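# Four-arm team lays a cable runway onto a bracket

## Task

Slide the cable runway over onto the bracket and leave it so that each rail end sits inside the pair of long black lines, with the two short lines visible in the gap between the rails.

## Robot and tools

Robots. Four identical Kinova Gen3 arms, named arm1, arm2, arm3 and arm4. Each has seven joints, a right hand with index, middle and ring fingers plus a thumb, and a wrist camera. Two fixed room cameras, cam_high and cam_low, also watch the scene. Bases in the shared scene frame (metres; origin on the floor, +z up; each base faces along its own +x): arm1 at x=-1.001 y=-0.478 z=+0.826 quat_wxyz=(+0.759, +0.001, -0.004, +0.651); arm2 at x=-0.300 y=+0.522 z=+0.787 quat_wxyz=(+0.661, +0.001, +0.002, -0.750); arm3 at x=+0.622 y=-0.542 z=+0.805 quat_wxyz=(+0.646, +0.003, +0.002, +0.763); arm4 at x=+1.220 y=+0.499 z=+0.821 quat_wxyz=(+0.743, +0.005, +0.003, -0.669). Reach is roughly 1.05 m from the joint 1 axis.

Tool move. Arguments are keyed by robot: arm1, arm2, arm3, arm4 (each optional), plus cameras. Each robot entry is an object holding joints and, if wanted, min_time_s. joints is a dictionary of absolute targets, not offsets, keyed by joint name. Arm joints, in radians: joint1_rad and joint3_rad, joint5_rad, joint7_rad range -6.283 to 6.283; joint2_rad -2.249 to 2.249; joint4_rad -2.579 to 2.579; joint6_rad -2.099 to 2.099; each counts as done within 0.01. Joint 1 spins the whole arm about its base (positive = clockwise seen from above; 0 points along the base's +x). Joint 2 is the shoulder (0 = upright, positive leans forward), joint 4 the elbow, joint 6 the wrist, joints 3, 5 and 7 roll their segments. Hand keys take a unitless number from -1 to 1 mapping linearly between each hinge's two mechanical stops (done within 0.02): hand_<finger>_mcp, _abd, _pip, _dip for index, middle and ring, and hand_thumb_cmc, _axl, _mcp, _ipl. Moving toward -1 curls fingers toward the palm; straight is about +0.75 for mcp, 0 for abd, +0.58 for pip, +0.70 for dip; thumb cmc straight is +0.71 and toward -1 swings the thumb in front of the palm. hand_current_limit (-1 to 1, mapping 0 to 550 mA) caps grip force; hand_speed (-0.96 to 1) sets finger speed. They start at +0.4 and -0.6. Keys you omit keep their previous goal, so a grip persists; resending a hinge's measured position slackens it. min_time_s (0.1 to 8 s) makes that robot's arm motions take at least that long. A robot omitted gets nothing new but may still be driving toward an older target. Joints of one arm begin and finish together; paths can swing wide. cameras: a list of names, ["all"], or []; unknown keys or names make the call invalid, out-of-range numbers are refused, and a refusal or a stop cancels the rest of that reply's move, wait and finished_scene calls.

Hand frame: +z runs along straight fingers toward the tips, +x across the palm away from the thumb, +y outward from the palm face (palm at y=-0.062 m). A camera mast sticks out on the palm side near the wrist and can collide.

Other tools. wait {seconds: 0 to 10, cameras} lets the scene run with no new command. zoom_image {camera, region:[x0,y0,x1,y1]} enlarges part of the latest image of a camera (pixels, top-left origin, at most 504x504; full images are 672x504). finished_scene {scene: current scene number} ends the scene irreversibly; the runway must stay in place on its own. The first scene is practice and may be skipped.

Reading results. The move line lists each robot given a motion: done, or its worst status word (e.g. time_out). joint_status per joint: done, off_target (stopped short, maybe still pushing), time_out (gives up, holds where it is), not_followed (a collision check held the arm back; it may retry). Robots under "as last shown" were not commanded; their lines repeat old values. joint_positions include hand hinges on the -1..1 scale. Joint velocities are rad/s; "within noise" means still. hand_state gives one word per motor: moving, goal, blocked (pressing against something), overload (shut down). <motor>_current_ma: positive pushes toward -1. Joint torques (N m) rise with contact or load. Flange force is the external force at the end effector in its own axes; it is noisy, "no reading" means unavailable. on_its_own lists uncommanded behaviour. The pictures line names the images in order; images can lag the state slightly.

Hazards. Arms keep pushing after contact and can press hard. Two robots pressing on each other (including one hand closing on another's fingers) ends the scene in failure; the separation check can be late and ignores finger-to-finger contact. A torque sensor over its limit (104.5 N m for joints 1 to 4, 51.3 for 5 to 7), or a joint straying over 5 degrees from plan, halts that arm for 10 s and freezes its hand commands. A finger motor held at 495 mA or more for about 5 s shuts off for 10 s, dropping its grip. Long loaded or stretched holds heat motors: MOTOR HOT warns, and at 75 C the arm sags and stops (limit_stop_at_motor_heat); resend targets afterward. Do not knock anything off the work area or onto the floor, drop the runway, release it while moving, or slam it into fixed objects. Occasional outside nudges may shift loose items.

Each tool is called after "Emit:" by a JSON object that holds its "api" and its "payload".

## Session

Emit:
{"api": "move", "payload": {"cameras": ["cam_high","cam_low","arm3_cam_wrist","arm4_cam_wrist"]}}

Scene clock: 0.00 s.
Joint torques (N m): no reading
Flange force (N): no reading
Joint velocities: within noise
arm1.joint_positions: joint1_rad=-0.381 joint2_rad=-0.405 joint3_rad=-0.038 joint4_rad=+1.472 joint5_rad=+0.005 joint6_rad=+1.978 joint7_rad=+1.734 hand_index_mcp=+0.753 hand_index_abd=+0.000 hand_index_pip=+0.577 hand_index_dip=+0.696 hand_middle_mcp=+0.753 hand_middle_abd=+0.000 hand_middle_pip=+0.577 hand_middle_dip=+0.696 hand_ring_mcp=+0.753 hand_ring_abd=+0.000 hand_ring_pip=+0.577 hand_ring_dip=+0.696 hand_thumb_cmc=+0.714 hand_thumb_axl=+0.677 hand_thumb_mcp=+0.226 hand_thumb_ipl=+0.168 hand_current_limit=+0.400 hand_speed=-0.600
arm1.joint_status: not commanded
arm1.hand_state: goal,goal,goal,goal,goal,goal,goal,goal,goal,goal,goal,goal,goal,goal,goal,goal
arm1.index_mcp_current_ma: 0
arm1.index_abd_current_ma: 0
arm1.index_pip_current_ma: 0
arm1.index_dip_current_ma: 0
arm1.middle_mcp_current_ma: 0
arm1.middle_abd_current_ma: 0
arm1.middle_pip_current_ma: 0
arm1.middle_dip_current_ma: 0
arm1.ring_mcp_current_ma: 0
arm1.ring_abd_current_ma: 0
arm1.ring_pip_current_ma: 0
arm1.ring_dip_current_ma: 0
arm1.thumb_cmc_current_ma: 0
arm1.thumb_axl_current_ma: 0
arm1.thumb_mcp_current_ma: 0
arm1.thumb_ipl_current_ma: 0
arm1.hand_goal_index_mcp: 0.754
arm1.hand_goal_index_abd: 0.000
arm1.hand_goal_index_pip: 0.576
arm1.hand_goal_index_dip: 0.696
arm1.hand_goal_middle_mcp: 0.754
arm1.hand_goal_middle_abd: 0.000
arm1.hand_goal_middle_pip: 0.576
arm1.hand_goal_middle_dip: 0.696
arm1.hand_goal_ring_mcp: 0.754
arm1.hand_goal_ring_abd: 0.000
arm1.hand_goal_ring_pip: 0.576
arm1.hand_goal_ring_dip: 0.696
arm1.hand_goal_thumb_cmc: 0.714
arm1.hand_goal_thumb_axl: 0.678
arm1.hand_goal_thumb_mcp: 0.226
arm1.hand_goal_thumb_ipl: 0.168
arm1.hand: x=-1.1039 y=-0.3563 z=+1.3491 quat_wxyz=(+0.044, -0.839, +0.541, +0.029) (m; scene frame)
arm2.joint_positions: joint1_rad=-0.184 joint2_rad=-0.399 joint3_rad=-0.099 joint4_rad=+1.479 joint5_rad=-0.071 joint6_rad=+1.986 joint7_rad=+1.647 hand_index_mcp=+0.753 hand_index_abd=+0.000 hand_index_pip=+0.577 hand_index_dip=+0.696 hand_middle_mcp=+0.753 hand_middle_abd=+0.000 hand_middle_pip=+0.577 hand_middle_dip=+0.696 hand_ring_mcp=+0.753 hand_ring_abd=+0.000 hand_ring_pip=+0.577 hand_ring_dip=+0.696 hand_thumb_cmc=+0.714 hand_thumb_axl=+0.677 hand_thumb_mcp=+0.226 hand_thumb_ipl=+0.168 hand_current_limit=+0.400 hand_speed=-0.600
arm2.joint_status: not commanded
arm2.hand_state: goal,goal,goal,goal,goal,goal,goal,goal,goal,goal,goal,goal,goal,goal,goal,goal
arm2.index_mcp_current_ma: 0
arm2.index_abd_current_ma: 0
arm2.index_pip_current_ma: 0
arm2.index_dip_current_ma: 0
arm2.middle_mcp_current_ma: 0
arm2.middle_abd_current_ma: 0
arm2.middle_pip_current_ma: 0
arm2.middle_dip_current_ma: 0
arm2.ring_mcp_current_ma: 0
arm2.ring_abd_current_ma: 0
arm2.ring_pip_current_ma: 0
arm2.ring_dip_current_ma: 0
arm2.thumb_cmc_current_ma: 0
arm2.thumb_axl_current_ma: 0
arm2.thumb_mcp_current_ma: 0
arm2.thumb_ipl_current_ma: 0
arm2.hand_goal_index_mcp: 0.754
arm2.hand_goal_index_abd: 0.000
arm2.hand_goal_index_pip: 0.576
arm2.hand_goal_index_dip: 0.696
arm2.hand_goal_middle_mcp: 0.754
arm2.hand_goal_middle_abd: 0.000
arm2.hand_goal_middle_pip: 0.576
arm2.hand_goal_middle_dip: 0.696
arm2.hand_goal_ring_mcp: 0.754
arm2.hand_goal_ring_abd: 0.000
arm2.hand_goal_ring_pip: 0.576
arm2.hand_goal_ring_dip: 0.696
arm2.hand_goal_thumb_cmc: 0.714
arm2.hand_goal_thumb_axl: 0.678
arm2.hand_goal_thumb_mcp: 0.226
arm2.hand_goal_thumb_ipl: 0.168
arm2.hand: x=-0.1868 y=+0.3861 z=+1.3093 quat_wxyz=(+0.034, +0.610, +0.792, -0.015) (m; scene frame)
arm3.joint_positions: joint1_rad=+0.110 joint2_rad=-0.384 joint3_rad=-0.121 joint4_rad=+1.416 joint5_rad=-0.079 joint6_rad=+1.966 joint7_rad=+1.797 hand_index_mcp=+0.753 hand_index_abd=+0.000 hand_index_pip=+0.577 hand_index_dip=+0.696 hand_middle_mcp=+0.753 hand_middle_abd=+0.000 hand_middle_pip=+0.577 hand_middle_dip=+0.696 hand_ring_mcp=+0.753 hand_ring_abd=+0.000 hand_ring_pip=+0.577 hand_ring_dip=+0.696 hand_thumb_cmc=+0.714 hand_thumb_axl=+0.677 hand_thumb_mcp=+0.226 hand_thumb_ipl=+0.168 hand_current_limit=+0.400 hand_speed=-0.600
arm3.joint_status: not commanded
arm3.hand_state: goal,goal,goal,goal,goal,goal,goal,goal,goal,goal,goal,goal,goal,goal,goal,goal
arm3.index_mcp_current_ma: 0
arm3.index_abd_current_ma: 0
arm3.index_pip_current_ma: 0
arm3.index_dip_current_ma: 0
arm3.middle_mcp_current_ma: 0
arm3.middle_abd_current_ma: 0
arm3.middle_pip_current_ma: 0
arm3.middle_dip_current_ma: 0
arm3.ring_mcp_current_ma: 0
arm3.ring_abd_current_ma: 0
arm3.ring_pip_current_ma: 0
arm3.ring_dip_current_ma: 0
arm3.thumb_cmc_current_ma: 0
arm3.thumb_axl_current_ma: 0
arm3.thumb_mcp_current_ma: 0
arm3.thumb_ipl_current_ma: 0
arm3.hand_goal_index_mcp: 0.754
arm3.hand_goal_index_abd: 0.000
arm3.hand_goal_index_pip: 0.576
arm3.hand_goal_index_dip: 0.696
arm3.hand_goal_middle_mcp: 0.754
arm3.hand_goal_middle_abd: 0.000
arm3.hand_goal_middle_pip: 0.576
arm3.hand_goal_middle_dip: 0.696
arm3.hand_goal_ring_mcp: 0.754
arm3.hand_goal_ring_abd: 0.000
arm3.hand_goal_ring_pip: 0.576
arm3.hand_goal_ring_dip: 0.696
arm3.hand_goal_thumb_cmc: 0.714
arm3.hand_goal_thumb_axl: 0.678
arm3.hand_goal_thumb_mcp: 0.226
arm3.hand_goal_thumb_ipl: 0.168
arm3.hand: x=+0.5051 y=-0.4069 z=+1.3456 quat_wxyz=(+0.040, -0.840, +0.537, +0.061) (m; scene frame)
arm4.joint_positions: joint1_rad=-0.472 joint2_rad=-0.496 joint3_rad=-0.027 joint4_rad=+1.452 joint5_rad=-0.080 joint6_rad=+1.938 joint7_rad=+1.797 hand_index_mcp=+0.753 hand_index_abd=+0.000 hand_index_pip=+0.577 hand_index_dip=+0.696 hand_middle_mcp=+0.753 hand_middle_abd=+0.000 hand_middle_pip=+0.577 hand_middle_dip=+0.696 hand_ring_mcp=+0.753 hand_ring_abd=+0.000 hand_ring_pip=+0.577 hand_ring_dip=+0.696 hand_thumb_cmc=+0.714 hand_thumb_axl=+0.677 hand_thumb_mcp=+0.226 hand_thumb_ipl=+0.168 hand_current_limit=+0.400 hand_speed=-0.600
arm4.joint_status: not commanded
arm4.hand_state: goal,goal,goal,goal,goal,goal,goal,goal,goal,goal,goal,goal,goal,goal,goal,goal
arm4.index_mcp_current_ma: 0
arm4.index_abd_current_ma: 0
arm4.index_pip_current_ma: 0
arm4.index_dip_current_ma: 0
arm4.middle_mcp_current_ma: 0
arm4.middle_abd_current_ma: 0
arm4.middle_pip_current_ma: 0
arm4.middle_dip_current_ma: 0
arm4.ring_mcp_current_ma: 0
arm4.ring_abd_current_ma: 0
arm4.ring_pip_current_ma: 0
arm4.ring_dip_current_ma: 0
arm4.thumb_cmc_current_ma: 0
arm4.thumb_axl_current_ma: 0
arm4.thumb_mcp_current_ma: 0
arm4.thumb_ipl_current_ma: 0
arm4.hand_goal_index_mcp: 0.754
arm4.hand_goal_index_abd: 0.000
arm4.hand_goal_index_pip: 0.576
arm4.hand_goal_index_dip: 0.696
arm4.hand_goal_middle_mcp: 0.754
arm4.hand_goal_middle_abd: 0.000
arm4.hand_goal_middle_pip: 0.576
arm4.hand_goal_middle_dip: 0.696
arm4.hand_goal_ring_mcp: 0.754
arm4.hand_goal_ring_abd: 0.000
arm4.hand_goal_ring_pip: 0.576
arm4.hand_goal_ring_dip: 0.696
arm4.hand_goal_thumb_cmc: 0.714
arm4.hand_goal_thumb_axl: 0.678
arm4.hand_goal_thumb_mcp: 0.226
arm4.hand_goal_thumb_ipl: 0.168
arm4.hand: x=+1.3648 y=+0.4367 z=+1.3702 quat_wxyz=(+0.117, +0.343, +0.931, -0.040) (m; scene frame)
pictures: arm3_cam_wrist, arm4_cam_wrist, cam_high, cam_low

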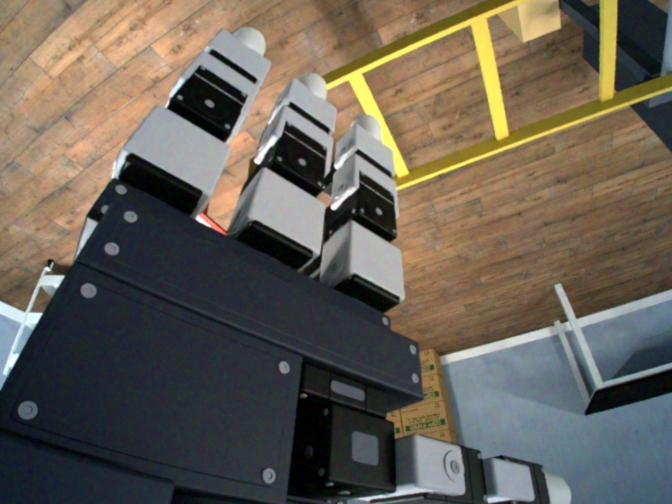

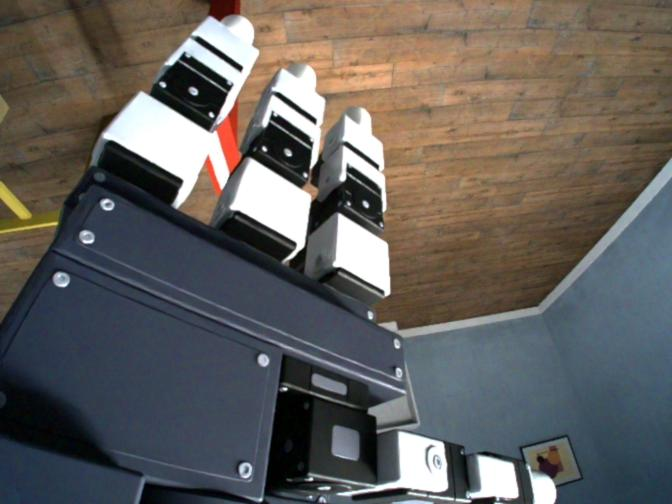

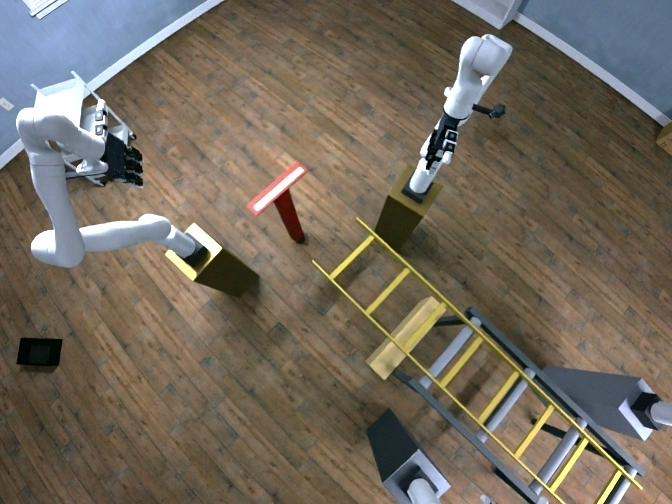

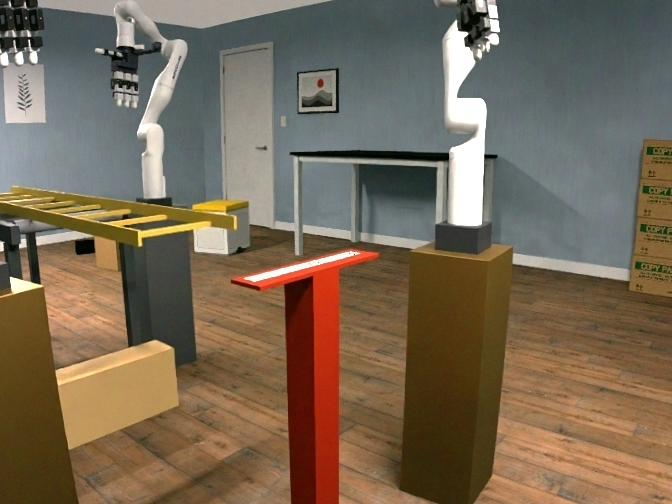

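Emit:
{"api": "move", "payload": {"arm4": {"joints":{"joint1_rad":0.3216,"joint2_rad":-0.2778,"joint3_rad":0,"joint4_rad":2.1879,"joint5_rad":0,"joint6_rad":1.2313,"joint7_rad":1.787}}, "cameras": ["arm4_cam_wrist","cam_high","cam_low"]}}

Emit:
{"api": "zoom_image", "payload": {"camera": "cam_high", "region": [230, 150, 330, 250]}}

Emit:
{"api": "zoom_image", "payload": {"camera": "cam_high", "region": [300, 210, 460, 390]}}

Scene clock: 33.33 s.
Joint torques (N m): arm1=[-0.81 -0.24 1.82 -8.69 -0.28 -0.56 0.11] | arm2=[1.07 1.2 0.64 -8.28 -0.03 -0.18 0.22] | arm3=[1.69 -0.7 -0.27 -7.65 -0.25 -0.25 -0.25] | arm4=[0.12 -2.84 -0.88 -6.96 0.11 -0.01 -0.23]
Flange force (N): arm1=[-0.8 6.5 2.6] | arm2=[3.5 2.1 4.1] | arm3=[0.1 -3.2 0.5] | arm4=[-0.8 -3.6 -2.4]
move: arm4 done
Joint velocities: within noise
arm1, arm2, arm3: as last shown
arm1.joint_positions: joint1_rad=-0.381 joint2_rad=-0.405 joint3_rad=-0.038 joint4_rad=+1.472 joint5_rad=+0.005 joint6_rad=+1.978 joint7_rad=+1.734 hand_index_mcp=+0.753 hand_index_abd=+0.000 hand_index_pip=+0.577 hand_index_dip=+0.696 hand_middle_mcp=+0.753 hand_middle_abd=+0.000 hand_middle_pip=+0.577 hand_middle_dip=+0.696 hand_ring_mcp=+0.753 hand_ring_abd=+0.000 hand_ring_pip=+0.577 hand_ring_dip=+0.696 hand_thumb_cmc=+0.714 hand_thumb_axl=+0.677 hand_thumb_mcp=+0.224 hand_thumb_ipl=+0.168 hand_current_limit=+0.400 hand_speed=-0.600
arm1.index_mcp_current_ma: -1
arm1.index_pip_current_ma: 1
arm1.middle_mcp_current_ma: -1
arm1.middle_pip_current_ma: 1
arm1.ring_mcp_current_ma: -1
arm1.ring_pip_current_ma: 1
arm1.thumb_axl_current_ma: -1
arm1.thumb_mcp_current_ma: -3
arm2.joint_positions: joint1_rad=-0.184 joint2_rad=-0.399 joint3_rad=-0.099 joint4_rad=+1.479 joint5_rad=-0.071 joint6_rad=+1.986 joint7_rad=+1.647 hand_index_mcp=+0.753 hand_index_abd=+0.000 hand_index_pip=+0.577 hand_index_dip=+0.696 hand_middle_mcp=+0.753 hand_middle_abd=+0.000 hand_middle_pip=+0.577 hand_middle_dip=+0.696 hand_ring_mcp=+0.753 hand_ring_abd=+0.000 hand_ring_pip=+0.577 hand_ring_dip=+0.696 hand_thumb_cmc=+0.714 hand_thumb_axl=+0.677 hand_thumb_mcp=+0.224 hand_thumb_ipl=+0.168 hand_current_limit=+0.400 hand_speed=-0.600
arm2.index_mcp_current_ma: -2
arm2.index_pip_current_ma: 1
arm2.middle_mcp_current_ma: -2
arm2.middle_pip_current_ma: 1
arm2.ring_mcp_current_ma: -2
arm2.ring_pip_current_ma: 1
arm2.thumb_axl_current_ma: -1
arm2.thumb_mcp_current_ma: -7
arm2.thumb_ipl_current_ma: -1
arm3.joint_positions: joint1_rad=+0.110 joint2_rad=-0.384 joint3_rad=-0.121 joint4_rad=+1.416 joint5_rad=-0.079 joint6_rad=+1.966 joint7_rad=+1.797 hand_index_mcp=+0.753 hand_index_abd=+0.000 hand_index_pip=+0.577 hand_index_dip=+0.696 hand_middle_mcp=+0.753 hand_middle_abd=+0.000 hand_middle_pip=+0.577 hand_middle_dip=+0.696 hand_ring_mcp=+0.753 hand_ring_abd=+0.000 hand_ring_pip=+0.577 hand_ring_dip=+0.696 hand_thumb_cmc=+0.714 hand_thumb_axl=+0.677 hand_thumb_mcp=+0.224 hand_thumb_ipl=+0.168 hand_current_limit=+0.400 hand_speed=-0.600
arm3.index_mcp_current_ma: -1
arm3.index_pip_current_ma: 1
arm3.middle_mcp_current_ma: -1
arm3.middle_pip_current_ma: 1
arm3.ring_mcp_current_ma: -1
arm3.ring_pip_current_ma: 1
arm3.thumb_axl_current_ma: -1
arm3.thumb_mcp_current_ma: -5
arm4.joint_positions: joint1_rad=+0.322 joint2_rad=-0.278 joint3_rad=+0.000 joint4_rad=+2.188 joint5_rad=+0.000 joint6_rad=+1.231 joint7_rad=+1.787 hand_index_mcp=+0.753 hand_index_abd=+0.000 hand_index_pip=+0.577 hand_index_dip=+0.696 hand_middle_mcp=+0.753 hand_middle_abd=+0.000 hand_middle_pip=+0.577 hand_middle_dip=+0.696 hand_ring_mcp=+0.753 hand_ring_abd=+0.000 hand_ring_pip=+0.577 hand_ring_dip=+0.696 hand_thumb_cmc=+0.714 hand_thumb_axl=+0.677 hand_thumb_mcp=+0.223 hand_thumb_ipl=+0.168 hand_current_limit=+0.400 hand_speed=-0.600
arm4.joint_status: all done
arm4.hand_state: goal,goal,goal,goal,goal,goal,goal,goal,goal,goal,goal,goal,goal,goal,goal,goal
arm4.index_mcp_current_ma: -3
arm4.index_abd_current_ma: 0
arm4.index_pip_current_ma: 3
arm4.index_dip_current_ma: 0
arm4.middle_mcp_current_ma: -3
arm4.middle_abd_current_ma: 0
arm4.middle_pip_current_ma: 3
arm4.middle_dip_current_ma: 0
arm4.ring_mcp_current_ma: -3
arm4.ring_abd_current_ma: 0
arm4.ring_pip_current_ma: 3
arm4.ring_dip_current_ma: 0
arm4.thumb_cmc_current_ma: 1
arm4.thumb_axl_current_ma: -3
arm4.thumb_mcp_current_ma: -14
arm4.thumb_ipl_current_ma: -1
arm4.hand_goal_index_mcp: 0.754
arm4.hand_goal_index_abd: 0.000
arm4.hand_goal_index_pip: 0.576
arm4.hand_goal_index_dip: 0.696
arm4.hand_goal_middle_mcp: 0.754
arm4.hand_goal_middle_abd: 0.000
arm4.hand_goal_middle_pip: 0.576
arm4.hand_goal_middle_dip: 0.696
arm4.hand_goal_ring_mcp: 0.754
arm4.hand_goal_ring_abd: 0.000
arm4.hand_goal_ring_pip: 0.576
arm4.hand_goal_ring_dip: 0.696
arm4.hand_goal_thumb_cmc: 0.714
arm4.hand_goal_thumb_axl: 0.678
arm4.hand_goal_thumb_mcp: 0.226
arm4.hand_goal_thumb_ipl: 0.168
arm4.hand: x=+1.2411 y=+0.3017 z=+1.1018 quat_wxyz=(-0.004, +0.707, +0.707, +0.005) (m; scene frame)
pictures: arm4_cam_wrist, cam_high, cam_low

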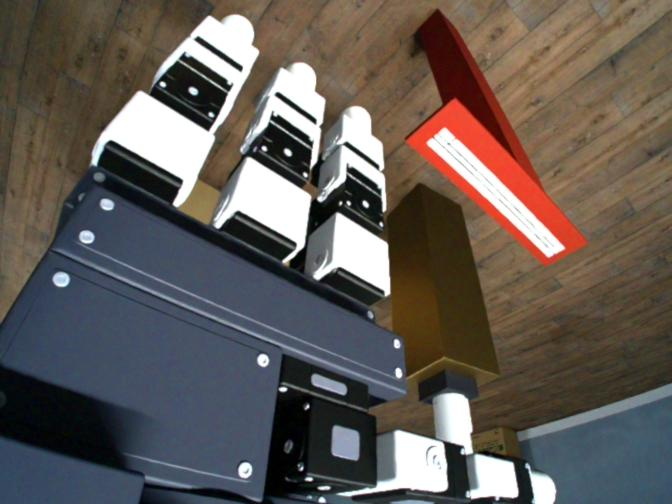

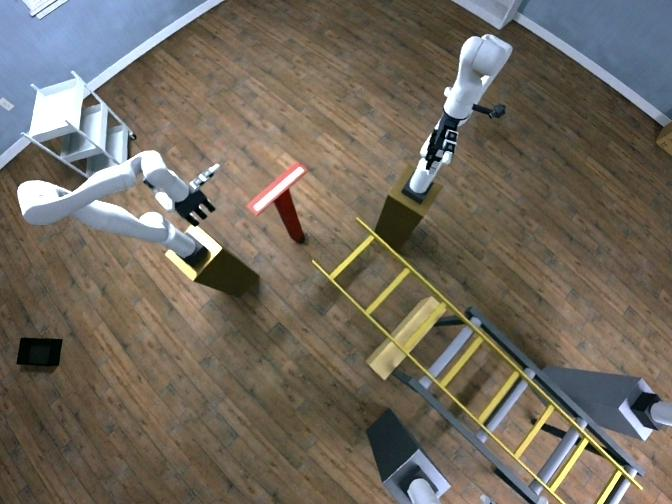

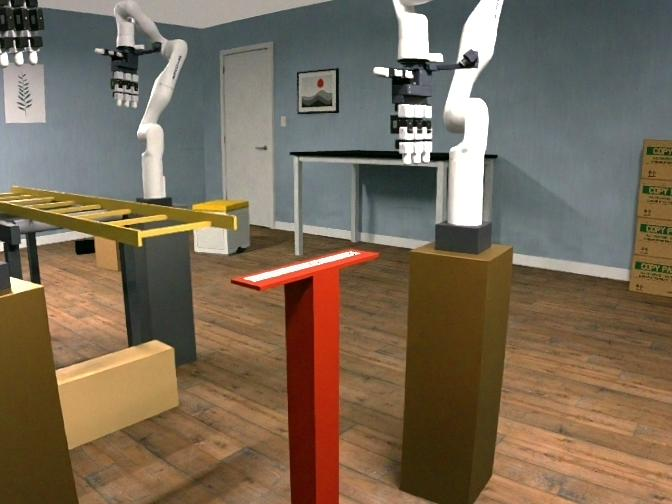

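Scaled by 5.040 from the camera's 672x504 image, which has a finer 960x720 frame.

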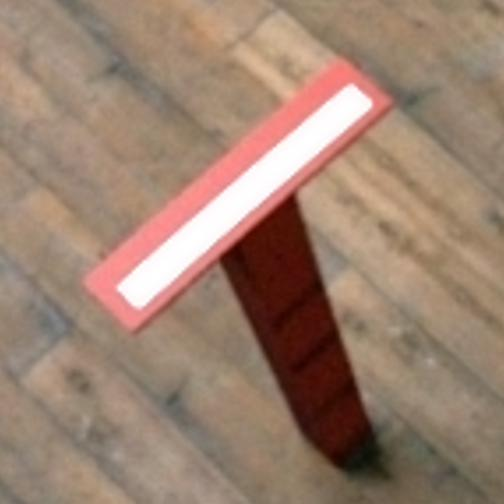

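Scaled by 2.800 from the camera's 672x504 image, which has a finer 960x720 frame.

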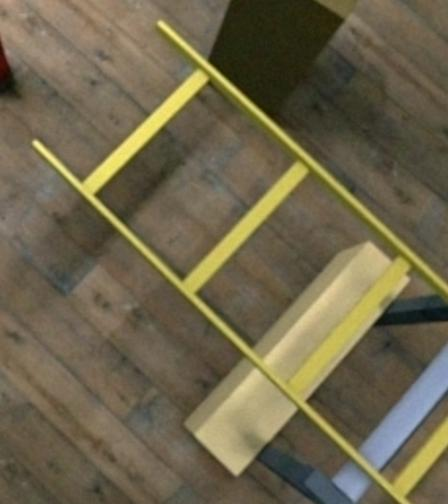

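Emit:
{"api": "move", "payload": {"arm3": {"joints":{"joint1_rad":-0.4137,"joint2_rad":0.8193,"joint3_rad":0,"joint4_rad":0.9317,"joint5_rad":0,"joint6_rad":1.3907,"joint7_rad":4.1331,"hand_current_limit":0.75}}, "cameras": ["arm3_cam_wrist","cam_low"]}}

Emit:
{"api": "zoom_image", "payload": {"camera": "cam_low", "region": [0, 100, 380, 320]}}

Scene clock: 93.83 s.
Joint torques (N m): arm1=[-0.9 -0.31 1.81 -8.63 -0.24 -0.5 0.16] | arm2=[1.07 1.16 0.63 -8.36 -0.06 -0.17 0.2] | arm3=[1.44 -22.98 -0.29 -8.31 -0.12 0.2 -0.3] | arm4=[0.08 -2.85 -0.9 -6.97 0.07 0 -0.26]
Flange force (N): arm1=[-1.1 6.7 2.5] | arm2=[3.5 1.9 4.5] | arm3=[-0.1 -2.4 1.0] | arm4=[-0.8 -3.8 -2.3]
move: arm3 done
Joint velocities: within noise
arm1, arm2, arm4: as last shown
arm3.joint_positions: joint1_rad=-0.414 joint2_rad=+0.819 joint3_rad=+0.000 joint4_rad=+0.932 joint5_rad=+0.000 joint6_rad=+1.391 joint7_rad=+4.133 hand_index_mcp=+0.753 hand_index_abd=+0.000 hand_index_pip=+0.577 hand_index_dip=+0.696 hand_middle_mcp=+0.753 hand_middle_abd=+0.000 hand_middle_pip=+0.577 hand_middle_dip=+0.696 hand_ring_mcp=+0.753 hand_ring_abd=+0.000 hand_ring_pip=+0.577 hand_ring_dip=+0.696 hand_thumb_cmc=+0.714 hand_thumb_axl=+0.677 hand_thumb_mcp=+0.224 hand_thumb_ipl=+0.168 hand_current_limit=+0.750 hand_speed=-0.600
arm3.joint_status: all done
arm3.hand_state: goal,goal,goal,goal,goal,goal,goal,goal,goal,goal,goal,goal,goal,goal,goal,goal
arm3.index_mcp_current_ma: -1
arm3.index_abd_current_ma: 0
arm3.index_pip_current_ma: 1
arm3.index_dip_current_ma: 0
arm3.middle_mcp_current_ma: -1
arm3.middle_abd_current_ma: 0
arm3.middle_pip_current_ma: 1
arm3.middle_dip_current_ma: 0
arm3.ring_mcp_current_ma: -1
arm3.ring_abd_current_ma: 0
arm3.ring_pip_current_ma: 1
arm3.ring_dip_current_ma: 0
arm3.thumb_cmc_current_ma: 0
arm3.thumb_axl_current_ma: -1
arm3.thumb_mcp_current_ma: -6
arm3.thumb_ipl_current_ma: 0
arm3.hand_goal_index_mcp: 0.754
arm3.hand_goal_index_abd: 0.000
arm3.hand_goal_index_pip: 0.576
arm3.hand_goal_index_dip: 0.696
arm3.hand_goal_middle_mcp: 0.754
arm3.hand_goal_middle_abd: 0.000
arm3.hand_goal_middle_pip: 0.576
arm3.hand_goal_middle_dip: 0.696
arm3.hand_goal_ring_mcp: 0.754
arm3.hand_goal_ring_abd: 0.000
arm3.hand_goal_ring_pip: 0.576
arm3.hand_goal_ring_dip: 0.696
arm3.hand_goal_thumb_cmc: 0.714
arm3.hand_goal_thumb_axl: 0.678
arm3.hand_goal_thumb_mcp: 0.226
arm3.hand_goal_thumb_ipl: 0.168
arm3.hand: x=+0.3912 y=-0.0353 z=+1.0210 quat_wxyz=(+0.003, -0.707, -0.707, +0.003) (m; scene frame)
pictures: arm3_cam_wrist, cam_low

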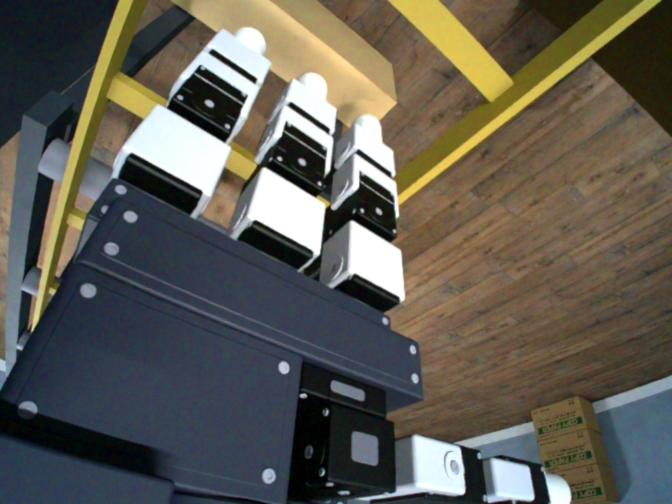

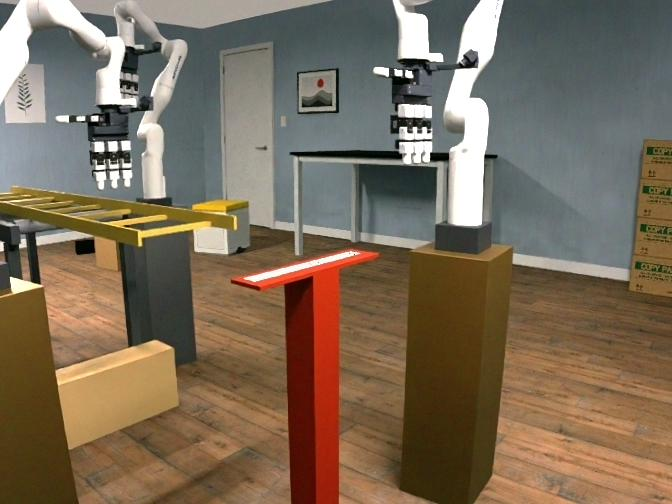

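Scaled by 1.326 from the camera's 672x504 image, which has a finer 960x720 frame.

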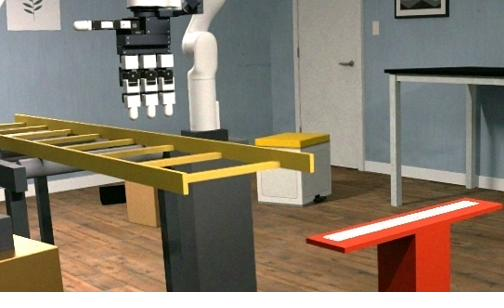

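Emit:
{"api": "move", "payload": {"arm3": {"joints":{"joint2_rad":1.0485,"joint4_rad":1.1631,"joint6_rad":0.93},"min_time_s":1.8}, "cameras": ["arm3_cam_wrist","cam_low"]}}

Emit:
{"api": "zoom_image", "payload": {"camera": "cam_low", "region": [60, 120, 260, 260]}}

Emit:
{"api": "zoom_image", "payload": {"camera": "arm4_cam_wrist", "region": [370, 60, 620, 310]}}

Scene clock: 118.90 s.
Joint torques (N m): arm1=[-0.9 -0.24 1.81 -8.68 -0.27 -0.48 0.09] | arm2=[1.06 1.24 0.71 -8.3 -0.05 -0.16 0.24] | arm3=[1.44 -24.2 -0.17 -6.71 -0.04 0.24 -0.24] | arm4=[0.11 -2.81 -0.89 -6.98 0.09 -0.02 -0.27]
Flange force (N): arm1=[-0.8 6.4 2.8] | arm2=[3.5 2.4 4.3] | arm3=[-0.3 -2.6 1.6] | arm4=[-0.7 -3.8 -2.4]
move: arm3 done
Joint velocities: within noise
arm1, arm2, arm4: as last shown
arm3.joint_positions: joint1_rad=-0.414 joint2_rad=+1.048 joint3_rad=+0.000 joint4_rad=+1.163 joint5_rad=+0.000 joint6_rad=+0.930 joint7_rad=+4.133 hand_index_mcp=+0.753 hand_index_abd=+0.000 hand_index_pip=+0.577 hand_index_dip=+0.696 hand_middle_mcp=+0.753 hand_middle_abd=+0.000 hand_middle_pip=+0.577 hand_middle_dip=+0.696 hand_ring_mcp=+0.753 hand_ring_abd=+0.000 hand_ring_pip=+0.577 hand_ring_dip=+0.696 hand_thumb_cmc=+0.714 hand_thumb_axl=+0.677 hand_thumb_mcp=+0.224 hand_thumb_ipl=+0.168 hand_current_limit=+0.750 hand_speed=-0.600
arm3.joint_status: all done
arm3.hand_state: goal,goal,goal,goal,goal,goal,goal,goal,goal,goal,goal,goal,goal,goal,goal,goal
arm3.index_mcp_current_ma: -1
arm3.index_abd_current_ma: 0
arm3.index_pip_current_ma: 1
arm3.index_dip_current_ma: 0
arm3.middle_mcp_current_ma: -1
arm3.middle_abd_current_ma: 0
arm3.middle_pip_current_ma: 1
arm3.middle_dip_current_ma: 0
arm3.ring_mcp_current_ma: -1
arm3.ring_abd_current_ma: 0
arm3.ring_pip_current_ma: 1
arm3.ring_dip_current_ma: 0
arm3.thumb_cmc_current_ma: 0
arm3.thumb_axl_current_ma: -1
arm3.thumb_mcp_current_ma: -6
arm3.thumb_ipl_current_ma: 0
arm3.hand_goal_index_mcp: 0.754
arm3.hand_goal_index_abd: 0.000
arm3.hand_goal_index_pip: 0.576
arm3.hand_goal_index_dip: 0.696
arm3.hand_goal_middle_mcp: 0.754
arm3.hand_goal_middle_abd: 0.000
arm3.hand_goal_middle_pip: 0.576
arm3.hand_goal_middle_dip: 0.696
arm3.hand_goal_ring_mcp: 0.754
arm3.hand_goal_ring_abd: 0.000
arm3.hand_goal_ring_pip: 0.576
arm3.hand_goal_ring_dip: 0.696
arm3.hand_goal_thumb_cmc: 0.714
arm3.hand_goal_thumb_axl: 0.678
arm3.hand_goal_thumb_mcp: 0.226
arm3.hand_goal_thumb_ipl: 0.168
arm3.hand: x=+0.3895 y=-0.0352 z=+0.8121 quat_wxyz=(+0.003, -0.707, -0.707, +0.003) (m; scene frame)
pictures: arm3_cam_wrist, cam_low

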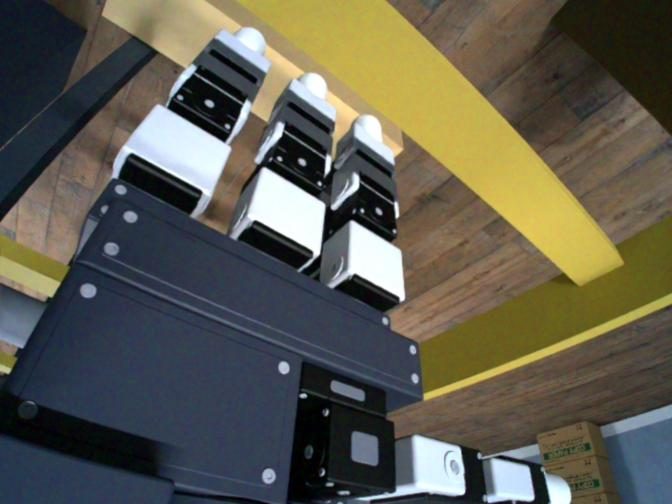

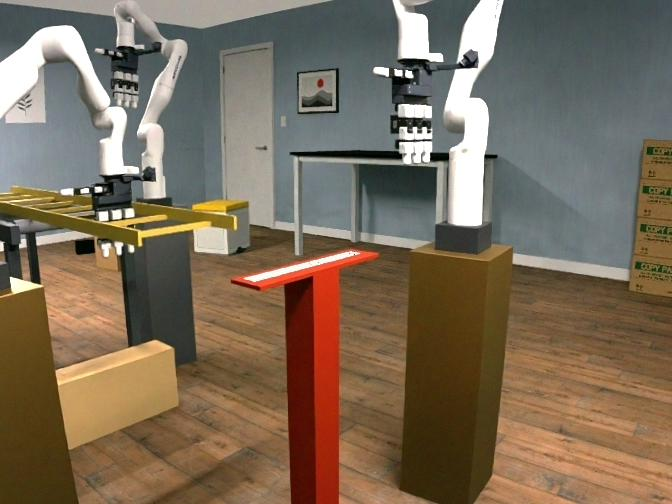

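Scaled by 2.520 from the camera's 672x504 image, which has a finer 960x720 frame.

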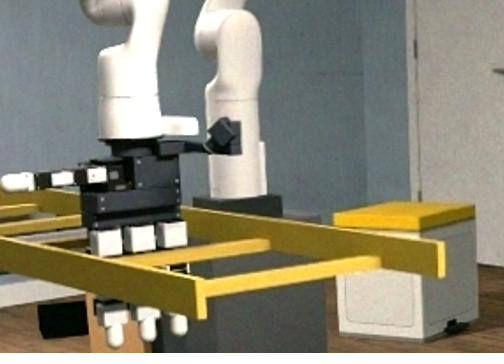

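This scene's latest camera images include none from arm4_cam_wrist. They are from: arm3_cam_wrist, cam_low. arm4_cam_wrist's image comes with the result of a call that names it in "cameras".

Emit:
{"api": "move", "payload": {"arm3": {"joints":{"joint1_rad":-0.3690,"joint2_rad":1.0168,"joint4_rad":1.2411,"joint6_rad":0.8837,"joint7_rad":4.1778},"min_time_s":1.3}, "cameras": ["arm3_cam_wrist","arm4_cam_wrist","cam_low"]}}

Emit:
{"api": "zoom_image", "payload": {"camera": "cam_low", "region": [60, 160, 180, 260]}}

Emit:
{"api": "zoom_image", "payload": {"camera": "arm4_cam_wrist", "region": [390, 80, 600, 290]}}

Scene clock: 128.67 s.
Joint torques (N m): arm1=[-0.78 -0.31 1.8 -8.7 -0.26 -0.49 0.15] | arm2=[1.03 1.19 0.71 -8.36 -0.04 -0.2 0.24] | arm3=[1.46 -23.68 -0.21 -6.5 -0.07 0.23 -0.24] | arm4=[0.09 -2.79 -0.91 -6.97 0.11 -0.03 -0.26]
Flange force (N): arm1=[-1.0 6.5 2.7] | arm2=[3.5 2.4 4.4] | arm3=[-0.3 -2.6 1.7] | arm4=[-0.6 -3.8 -2.5]
move: arm3 done
Joint velocities: within noise
arm1, arm2, arm4: as last shown
arm3.joint_positions: joint1_rad=-0.369 joint2_rad=+1.017 joint3_rad=+0.000 joint4_rad=+1.241 joint5_rad=+0.000 joint6_rad=+0.884 joint7_rad=+4.178 hand_index_mcp=+0.753 hand_index_abd=+0.000 hand_index_pip=+0.577 hand_index_dip=+0.696 hand_middle_mcp=+0.753 hand_middle_abd=+0.000 hand_middle_pip=+0.577 hand_middle_dip=+0.696 hand_ring_mcp=+0.753 hand_ring_abd=+0.000 hand_ring_pip=+0.577 hand_ring_dip=+0.696 hand_thumb_cmc=+0.714 hand_thumb_axl=+0.677 hand_thumb_mcp=+0.224 hand_thumb_ipl=+0.168 hand_current_limit=+0.750 hand_speed=-0.600
arm3.joint_status: all done
arm3.hand_state: goal,goal,goal,goal,goal,goal,goal,goal,goal,goal,goal,goal,goal,goal,goal,goal
arm3.index_mcp_current_ma: -1
arm3.index_abd_current_ma: 0
arm3.index_pip_current_ma: 1
arm3.index_dip_current_ma: 0
arm3.middle_mcp_current_ma: -1
arm3.middle_abd_current_ma: 0
arm3.middle_pip_current_ma: 1
arm3.middle_dip_current_ma: 0
arm3.ring_mcp_current_ma: -1
arm3.ring_abd_current_ma: 0
arm3.ring_pip_current_ma: 1
arm3.ring_dip_current_ma: 0
arm3.thumb_cmc_current_ma: 0
arm3.thumb_axl_current_ma: -1
arm3.thumb_mcp_current_ma: -6
arm3.thumb_ipl_current_ma: 0
arm3.hand_goal_index_mcp: 0.754
arm3.hand_goal_index_abd: 0.000
arm3.hand_goal_index_pip: 0.576
arm3.hand_goal_index_dip: 0.696
arm3.hand_goal_middle_mcp: 0.754
arm3.hand_goal_middle_abd: 0.000
arm3.hand_goal_middle_pip: 0.576
arm3.hand_goal_middle_dip: 0.696
arm3.hand_goal_ring_mcp: 0.754
arm3.hand_goal_ring_abd: 0.000
arm3.hand_goal_ring_pip: 0.576
arm3.hand_goal_ring_dip: 0.696
arm3.hand_goal_thumb_cmc: 0.714
arm3.hand_goal_thumb_axl: 0.678
arm3.hand_goal_thumb_mcp: 0.226
arm3.hand_goal_thumb_ipl: 0.168
arm3.hand: x=+0.4216 y=-0.0351 z=+0.8118 quat_wxyz=(+0.003, -0.707, -0.707, +0.003) (m; scene frame)
pictures: arm3_cam_wrist, arm4_cam_wrist, cam_low

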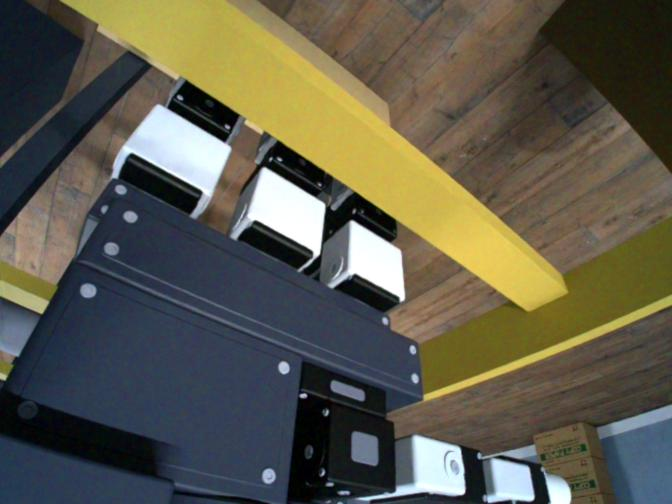

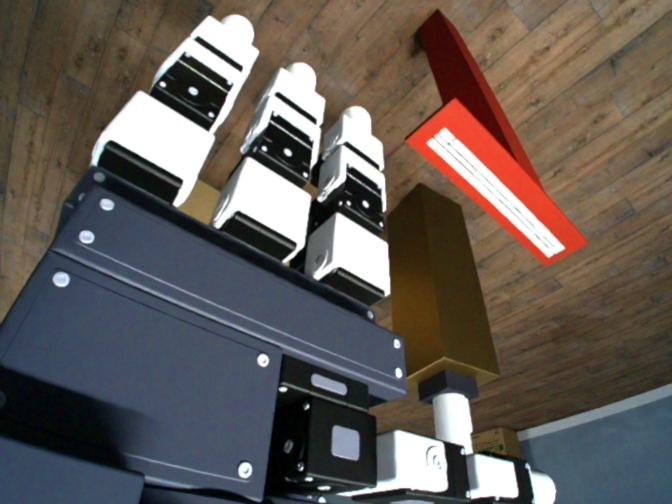

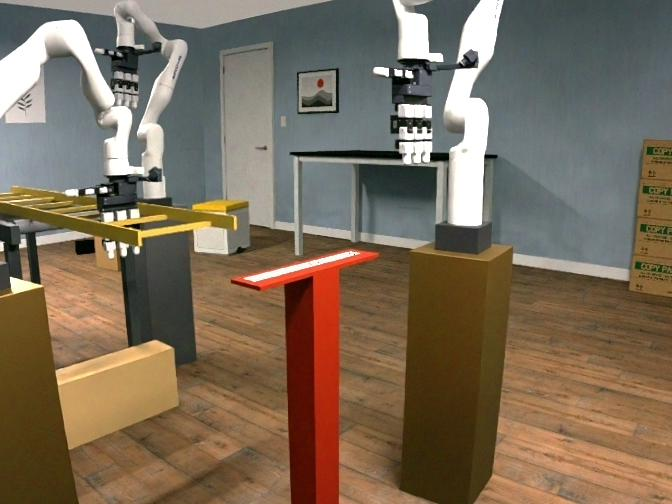

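Scaled by 4.200 from the camera's 672x504 image, which has a finer 960x720 frame.

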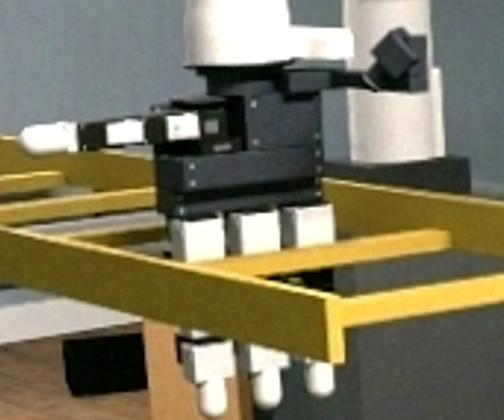

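Scaled by 2.400 from the camera's 672x504 image, which has a finer 960x720 frame.

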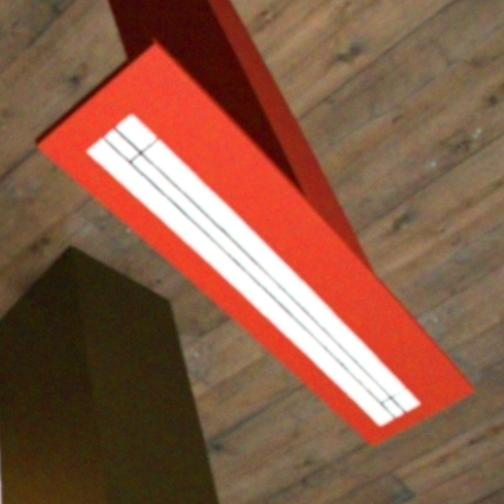

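Emit:
{"api": "move", "payload": {"arm3": {"joints":{"hand_index_pip":-0.74,"hand_middle_pip":-0.74,"hand_ring_pip":-0.74,"hand_index_dip":0.3,"hand_middle_dip":0.3,"hand_ring_dip":0.3}}}}

Emit:
{"api": "move", "payload": {"arm3": {"joints":{"joint1_rad":-0.3503,"joint2_rad":1.0052,"joint4_rad":1.2699,"joint6_rad":0.8665,"joint7_rad":4.1965,"hand_index_dip":-0.05,"hand_middle_dip":-0.05,"hand_ring_dip":-0.05},"min_time_s":1.3}, "cameras": ["arm3_cam_wrist","cam_low"]}}

Emit:
{"api": "zoom_image", "payload": {"camera": "cam_low", "region": [60, 160, 180, 260]}}

Scene clock: 151.47 s.
Joint torques (N m): arm1=[-0.84 -0.19 1.75 -8.69 -0.31 -0.51 0.15] | arm2=[1.07 1.19 0.64 -8.29 -0.03 -0.17 0.23] | arm3=[1.53 -23.68 -0.13 -6.5 -0.01 0.23 -0.19] | arm4=[0.12 -2.79 -0.88 -6.97 0.1 0 -0.23]
Flange force (N): arm1=[-0.7 6.4 2.8] | arm2=[3.5 2.1 4.2] | arm3=[-0.4 -2.8 1.7] | arm4=[-0.7 -3.6 -2.4]
move: arm3 done
Joint velocities: within noise
arm1, arm2, arm4: as last shown
arm3.joint_positions: joint1_rad=-0.369 joint2_rad=+1.017 joint3_rad=+0.000 joint4_rad=+1.241 joint5_rad=+0.000 joint6_rad=+0.884 joint7_rad=+4.178 hand_index_mcp=+0.753 hand_index_abd=+0.000 hand_index_pip=-0.732 hand_index_dip=+0.303 hand_middle_mcp=+0.753 hand_middle_abd=+0.000 hand_middle_pip=-0.731 hand_middle_dip=+0.304 hand_ring_mcp=+0.753 hand_ring_abd=+0.000 hand_ring_pip=-0.733 hand_ring_dip=+0.303 hand_thumb_cmc=+0.714 hand_thumb_axl=+0.677 hand_thumb_mcp=+0.224 hand_thumb_ipl=+0.168 hand_current_limit=+0.750 hand_speed=-0.600
arm3.joint_status: all done
arm3.hand_state: goal,goal,goal,goal,goal,goal,goal,goal,goal,goal,goal,goal,goal,goal,goal,goal
arm3.index_mcp_current_ma: -1
arm3.index_abd_current_ma: 0
arm3.index_pip_current_ma: 19
arm3.index_dip_current_ma: 7
arm3.middle_mcp_current_ma: -1
arm3.middle_abd_current_ma: 0
arm3.middle_pip_current_ma: 20
arm3.middle_dip_current_ma: 7
arm3.ring_mcp_current_ma: -1
arm3.ring_abd_current_ma: 0
arm3.ring_pip_current_ma: 16
arm3.ring_dip_current_ma: 6
arm3.thumb_cmc_current_ma: 0
arm3.thumb_axl_current_ma: -1
arm3.thumb_mcp_current_ma: -6
arm3.thumb_ipl_current_ma: 0
arm3.hand_goal_index_mcp: 0.754
arm3.hand_goal_index_abd: 0.000
arm3.hand_goal_index_pip: -0.740
arm3.hand_goal_index_dip: 0.300
arm3.hand_goal_middle_mcp: 0.754
arm3.hand_goal_middle_abd: 0.000
arm3.hand_goal_middle_pip: -0.740
arm3.hand_goal_middle_dip: 0.300
arm3.hand_goal_ring_mcp: 0.754
arm3.hand_goal_ring_abd: 0.000
arm3.hand_goal_ring_pip: -0.740
arm3.hand_goal_ring_dip: 0.300
arm3.hand_goal_thumb_cmc: 0.714
arm3.hand_goal_thumb_axl: 0.678
arm3.hand_goal_thumb_mcp: 0.226
arm3.hand_goal_thumb_ipl: 0.168
arm3.hand: x=+0.4216 y=-0.0351 z=+0.8118 quat_wxyz=(+0.003, -0.707, -0.707, +0.003) (m; scene frame)
pictures: none

Scene clock: 153.07 s.
Joint torques (N m): arm1=[-0.84 -0.36 1.77 -8.84 -0.33 -0.55 0.16] | arm2=[1.05 1.23 0.63 -8.26 -0.04 -0.18 0.23] | arm3=[1.6 -23.44 -0.11 -6.45 -0.01 0.27 -0.22] | arm4=[0.11 -2.76 -0.9 -6.96 0.11 0 -0.25]
Flange force (N): arm1=[-0.8 6.5 3.1] | arm2=[3.5 2.1 4.1] | arm3=[-0.8 -2.7 1.7] | arm4=[-0.6 -3.7 -2.4]
move: arm3 done
Joint velocities: within noise
arm1, arm2, arm4: as last shown
arm3.joint_positions: joint1_rad=-0.350 joint2_rad=+1.005 joint3_rad=+0.000 joint4_rad=+1.270 joint5_rad=+0.000 joint6_rad=+0.867 joint7_rad=+4.196 hand_index_mcp=+0.760 hand_index_abd=+0.001 hand_index_pip=-0.732 hand_index_dip=-0.047 hand_middle_mcp=+0.759 hand_middle_abd=+0.000 hand_middle_pip=-0.732 hand_middle_dip=-0.047 hand_ring_mcp=+0.757 hand_ring_abd=+0.000 hand_ring_pip=-0.733 hand_ring_dip=-0.047 hand_thumb_cmc=+0.714 hand_thumb_axl=+0.677 hand_thumb_mcp=+0.224 hand_thumb_ipl=+0.168 hand_current_limit=+0.750 hand_speed=-0.600
arm3.joint_status: all done
arm3.hand_state: goal,goal,goal,goal,goal,goal,goal,goal,goal,goal,goal,goal,goal,goal,goal,goal
arm3.index_mcp_current_ma: 13
arm3.index_abd_current_ma: 1
arm3.index_pip_current_ma: 19
arm3.index_dip_current_ma: 6
arm3.middle_mcp_current_ma: 11
arm3.middle_abd_current_ma: 0
arm3.middle_pip_current_ma: 19
arm3.middle_dip_current_ma: 7
arm3.ring_mcp_current_ma: 6
arm3.ring_abd_current_ma: 0
arm3.ring_pip_current_ma: 16
arm3.ring_dip_current_ma: 6
arm3.thumb_cmc_current_ma: 0
arm3.thumb_axl_current_ma: -1
arm3.thumb_mcp_current_ma: -6
arm3.thumb_ipl_current_ma: 0
arm3.hand_goal_index_mcp: 0.754
arm3.hand_goal_index_abd: 0.000
arm3.hand_goal_index_pip: -0.740
arm3.hand_goal_index_dip: -0.050
arm3.hand_goal_middle_mcp: 0.754
arm3.hand_goal_middle_abd: 0.000
arm3.hand_goal_middle_pip: -0.740
arm3.hand_goal_middle_dip: -0.050
arm3.hand_goal_ring_mcp: 0.754
arm3.hand_goal_ring_abd: 0.000
arm3.hand_goal_ring_pip: -0.740
arm3.hand_goal_ring_dip: -0.050
arm3.hand_goal_thumb_cmc: 0.714
arm3.hand_goal_thumb_axl: 0.678
arm3.hand_goal_thumb_mcp: 0.226
arm3.hand_goal_thumb_ipl: 0.168
arm3.hand: x=+0.4345 y=-0.0352 z=+0.8117 quat_wxyz=(+0.003, -0.707, -0.707, +0.003) (m; scene frame)
pictures: arm3_cam_wrist, cam_low

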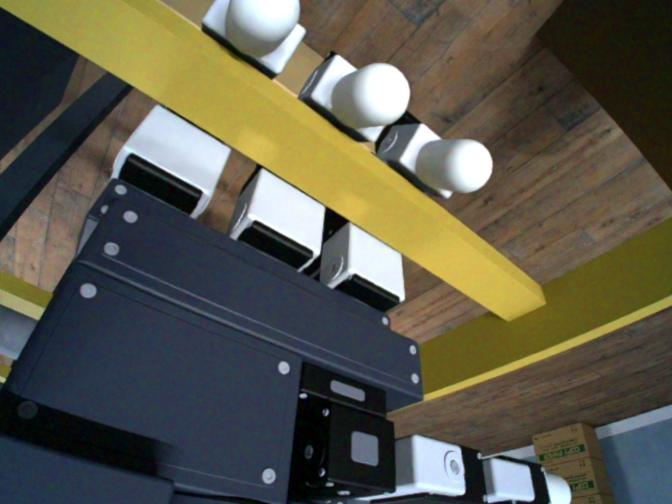

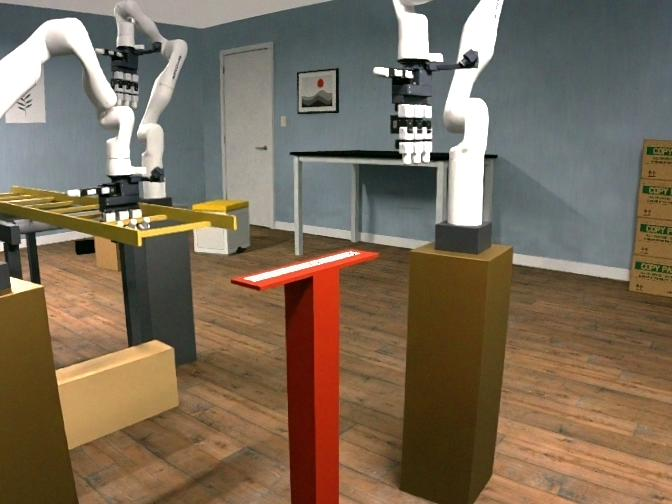

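Scaled by 4.200 from the camera's 672x504 image, which has a finer 960x720 frame.

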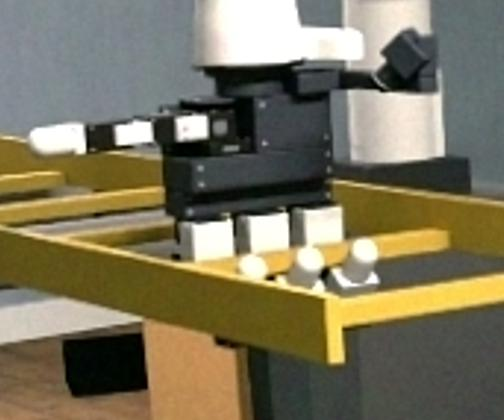

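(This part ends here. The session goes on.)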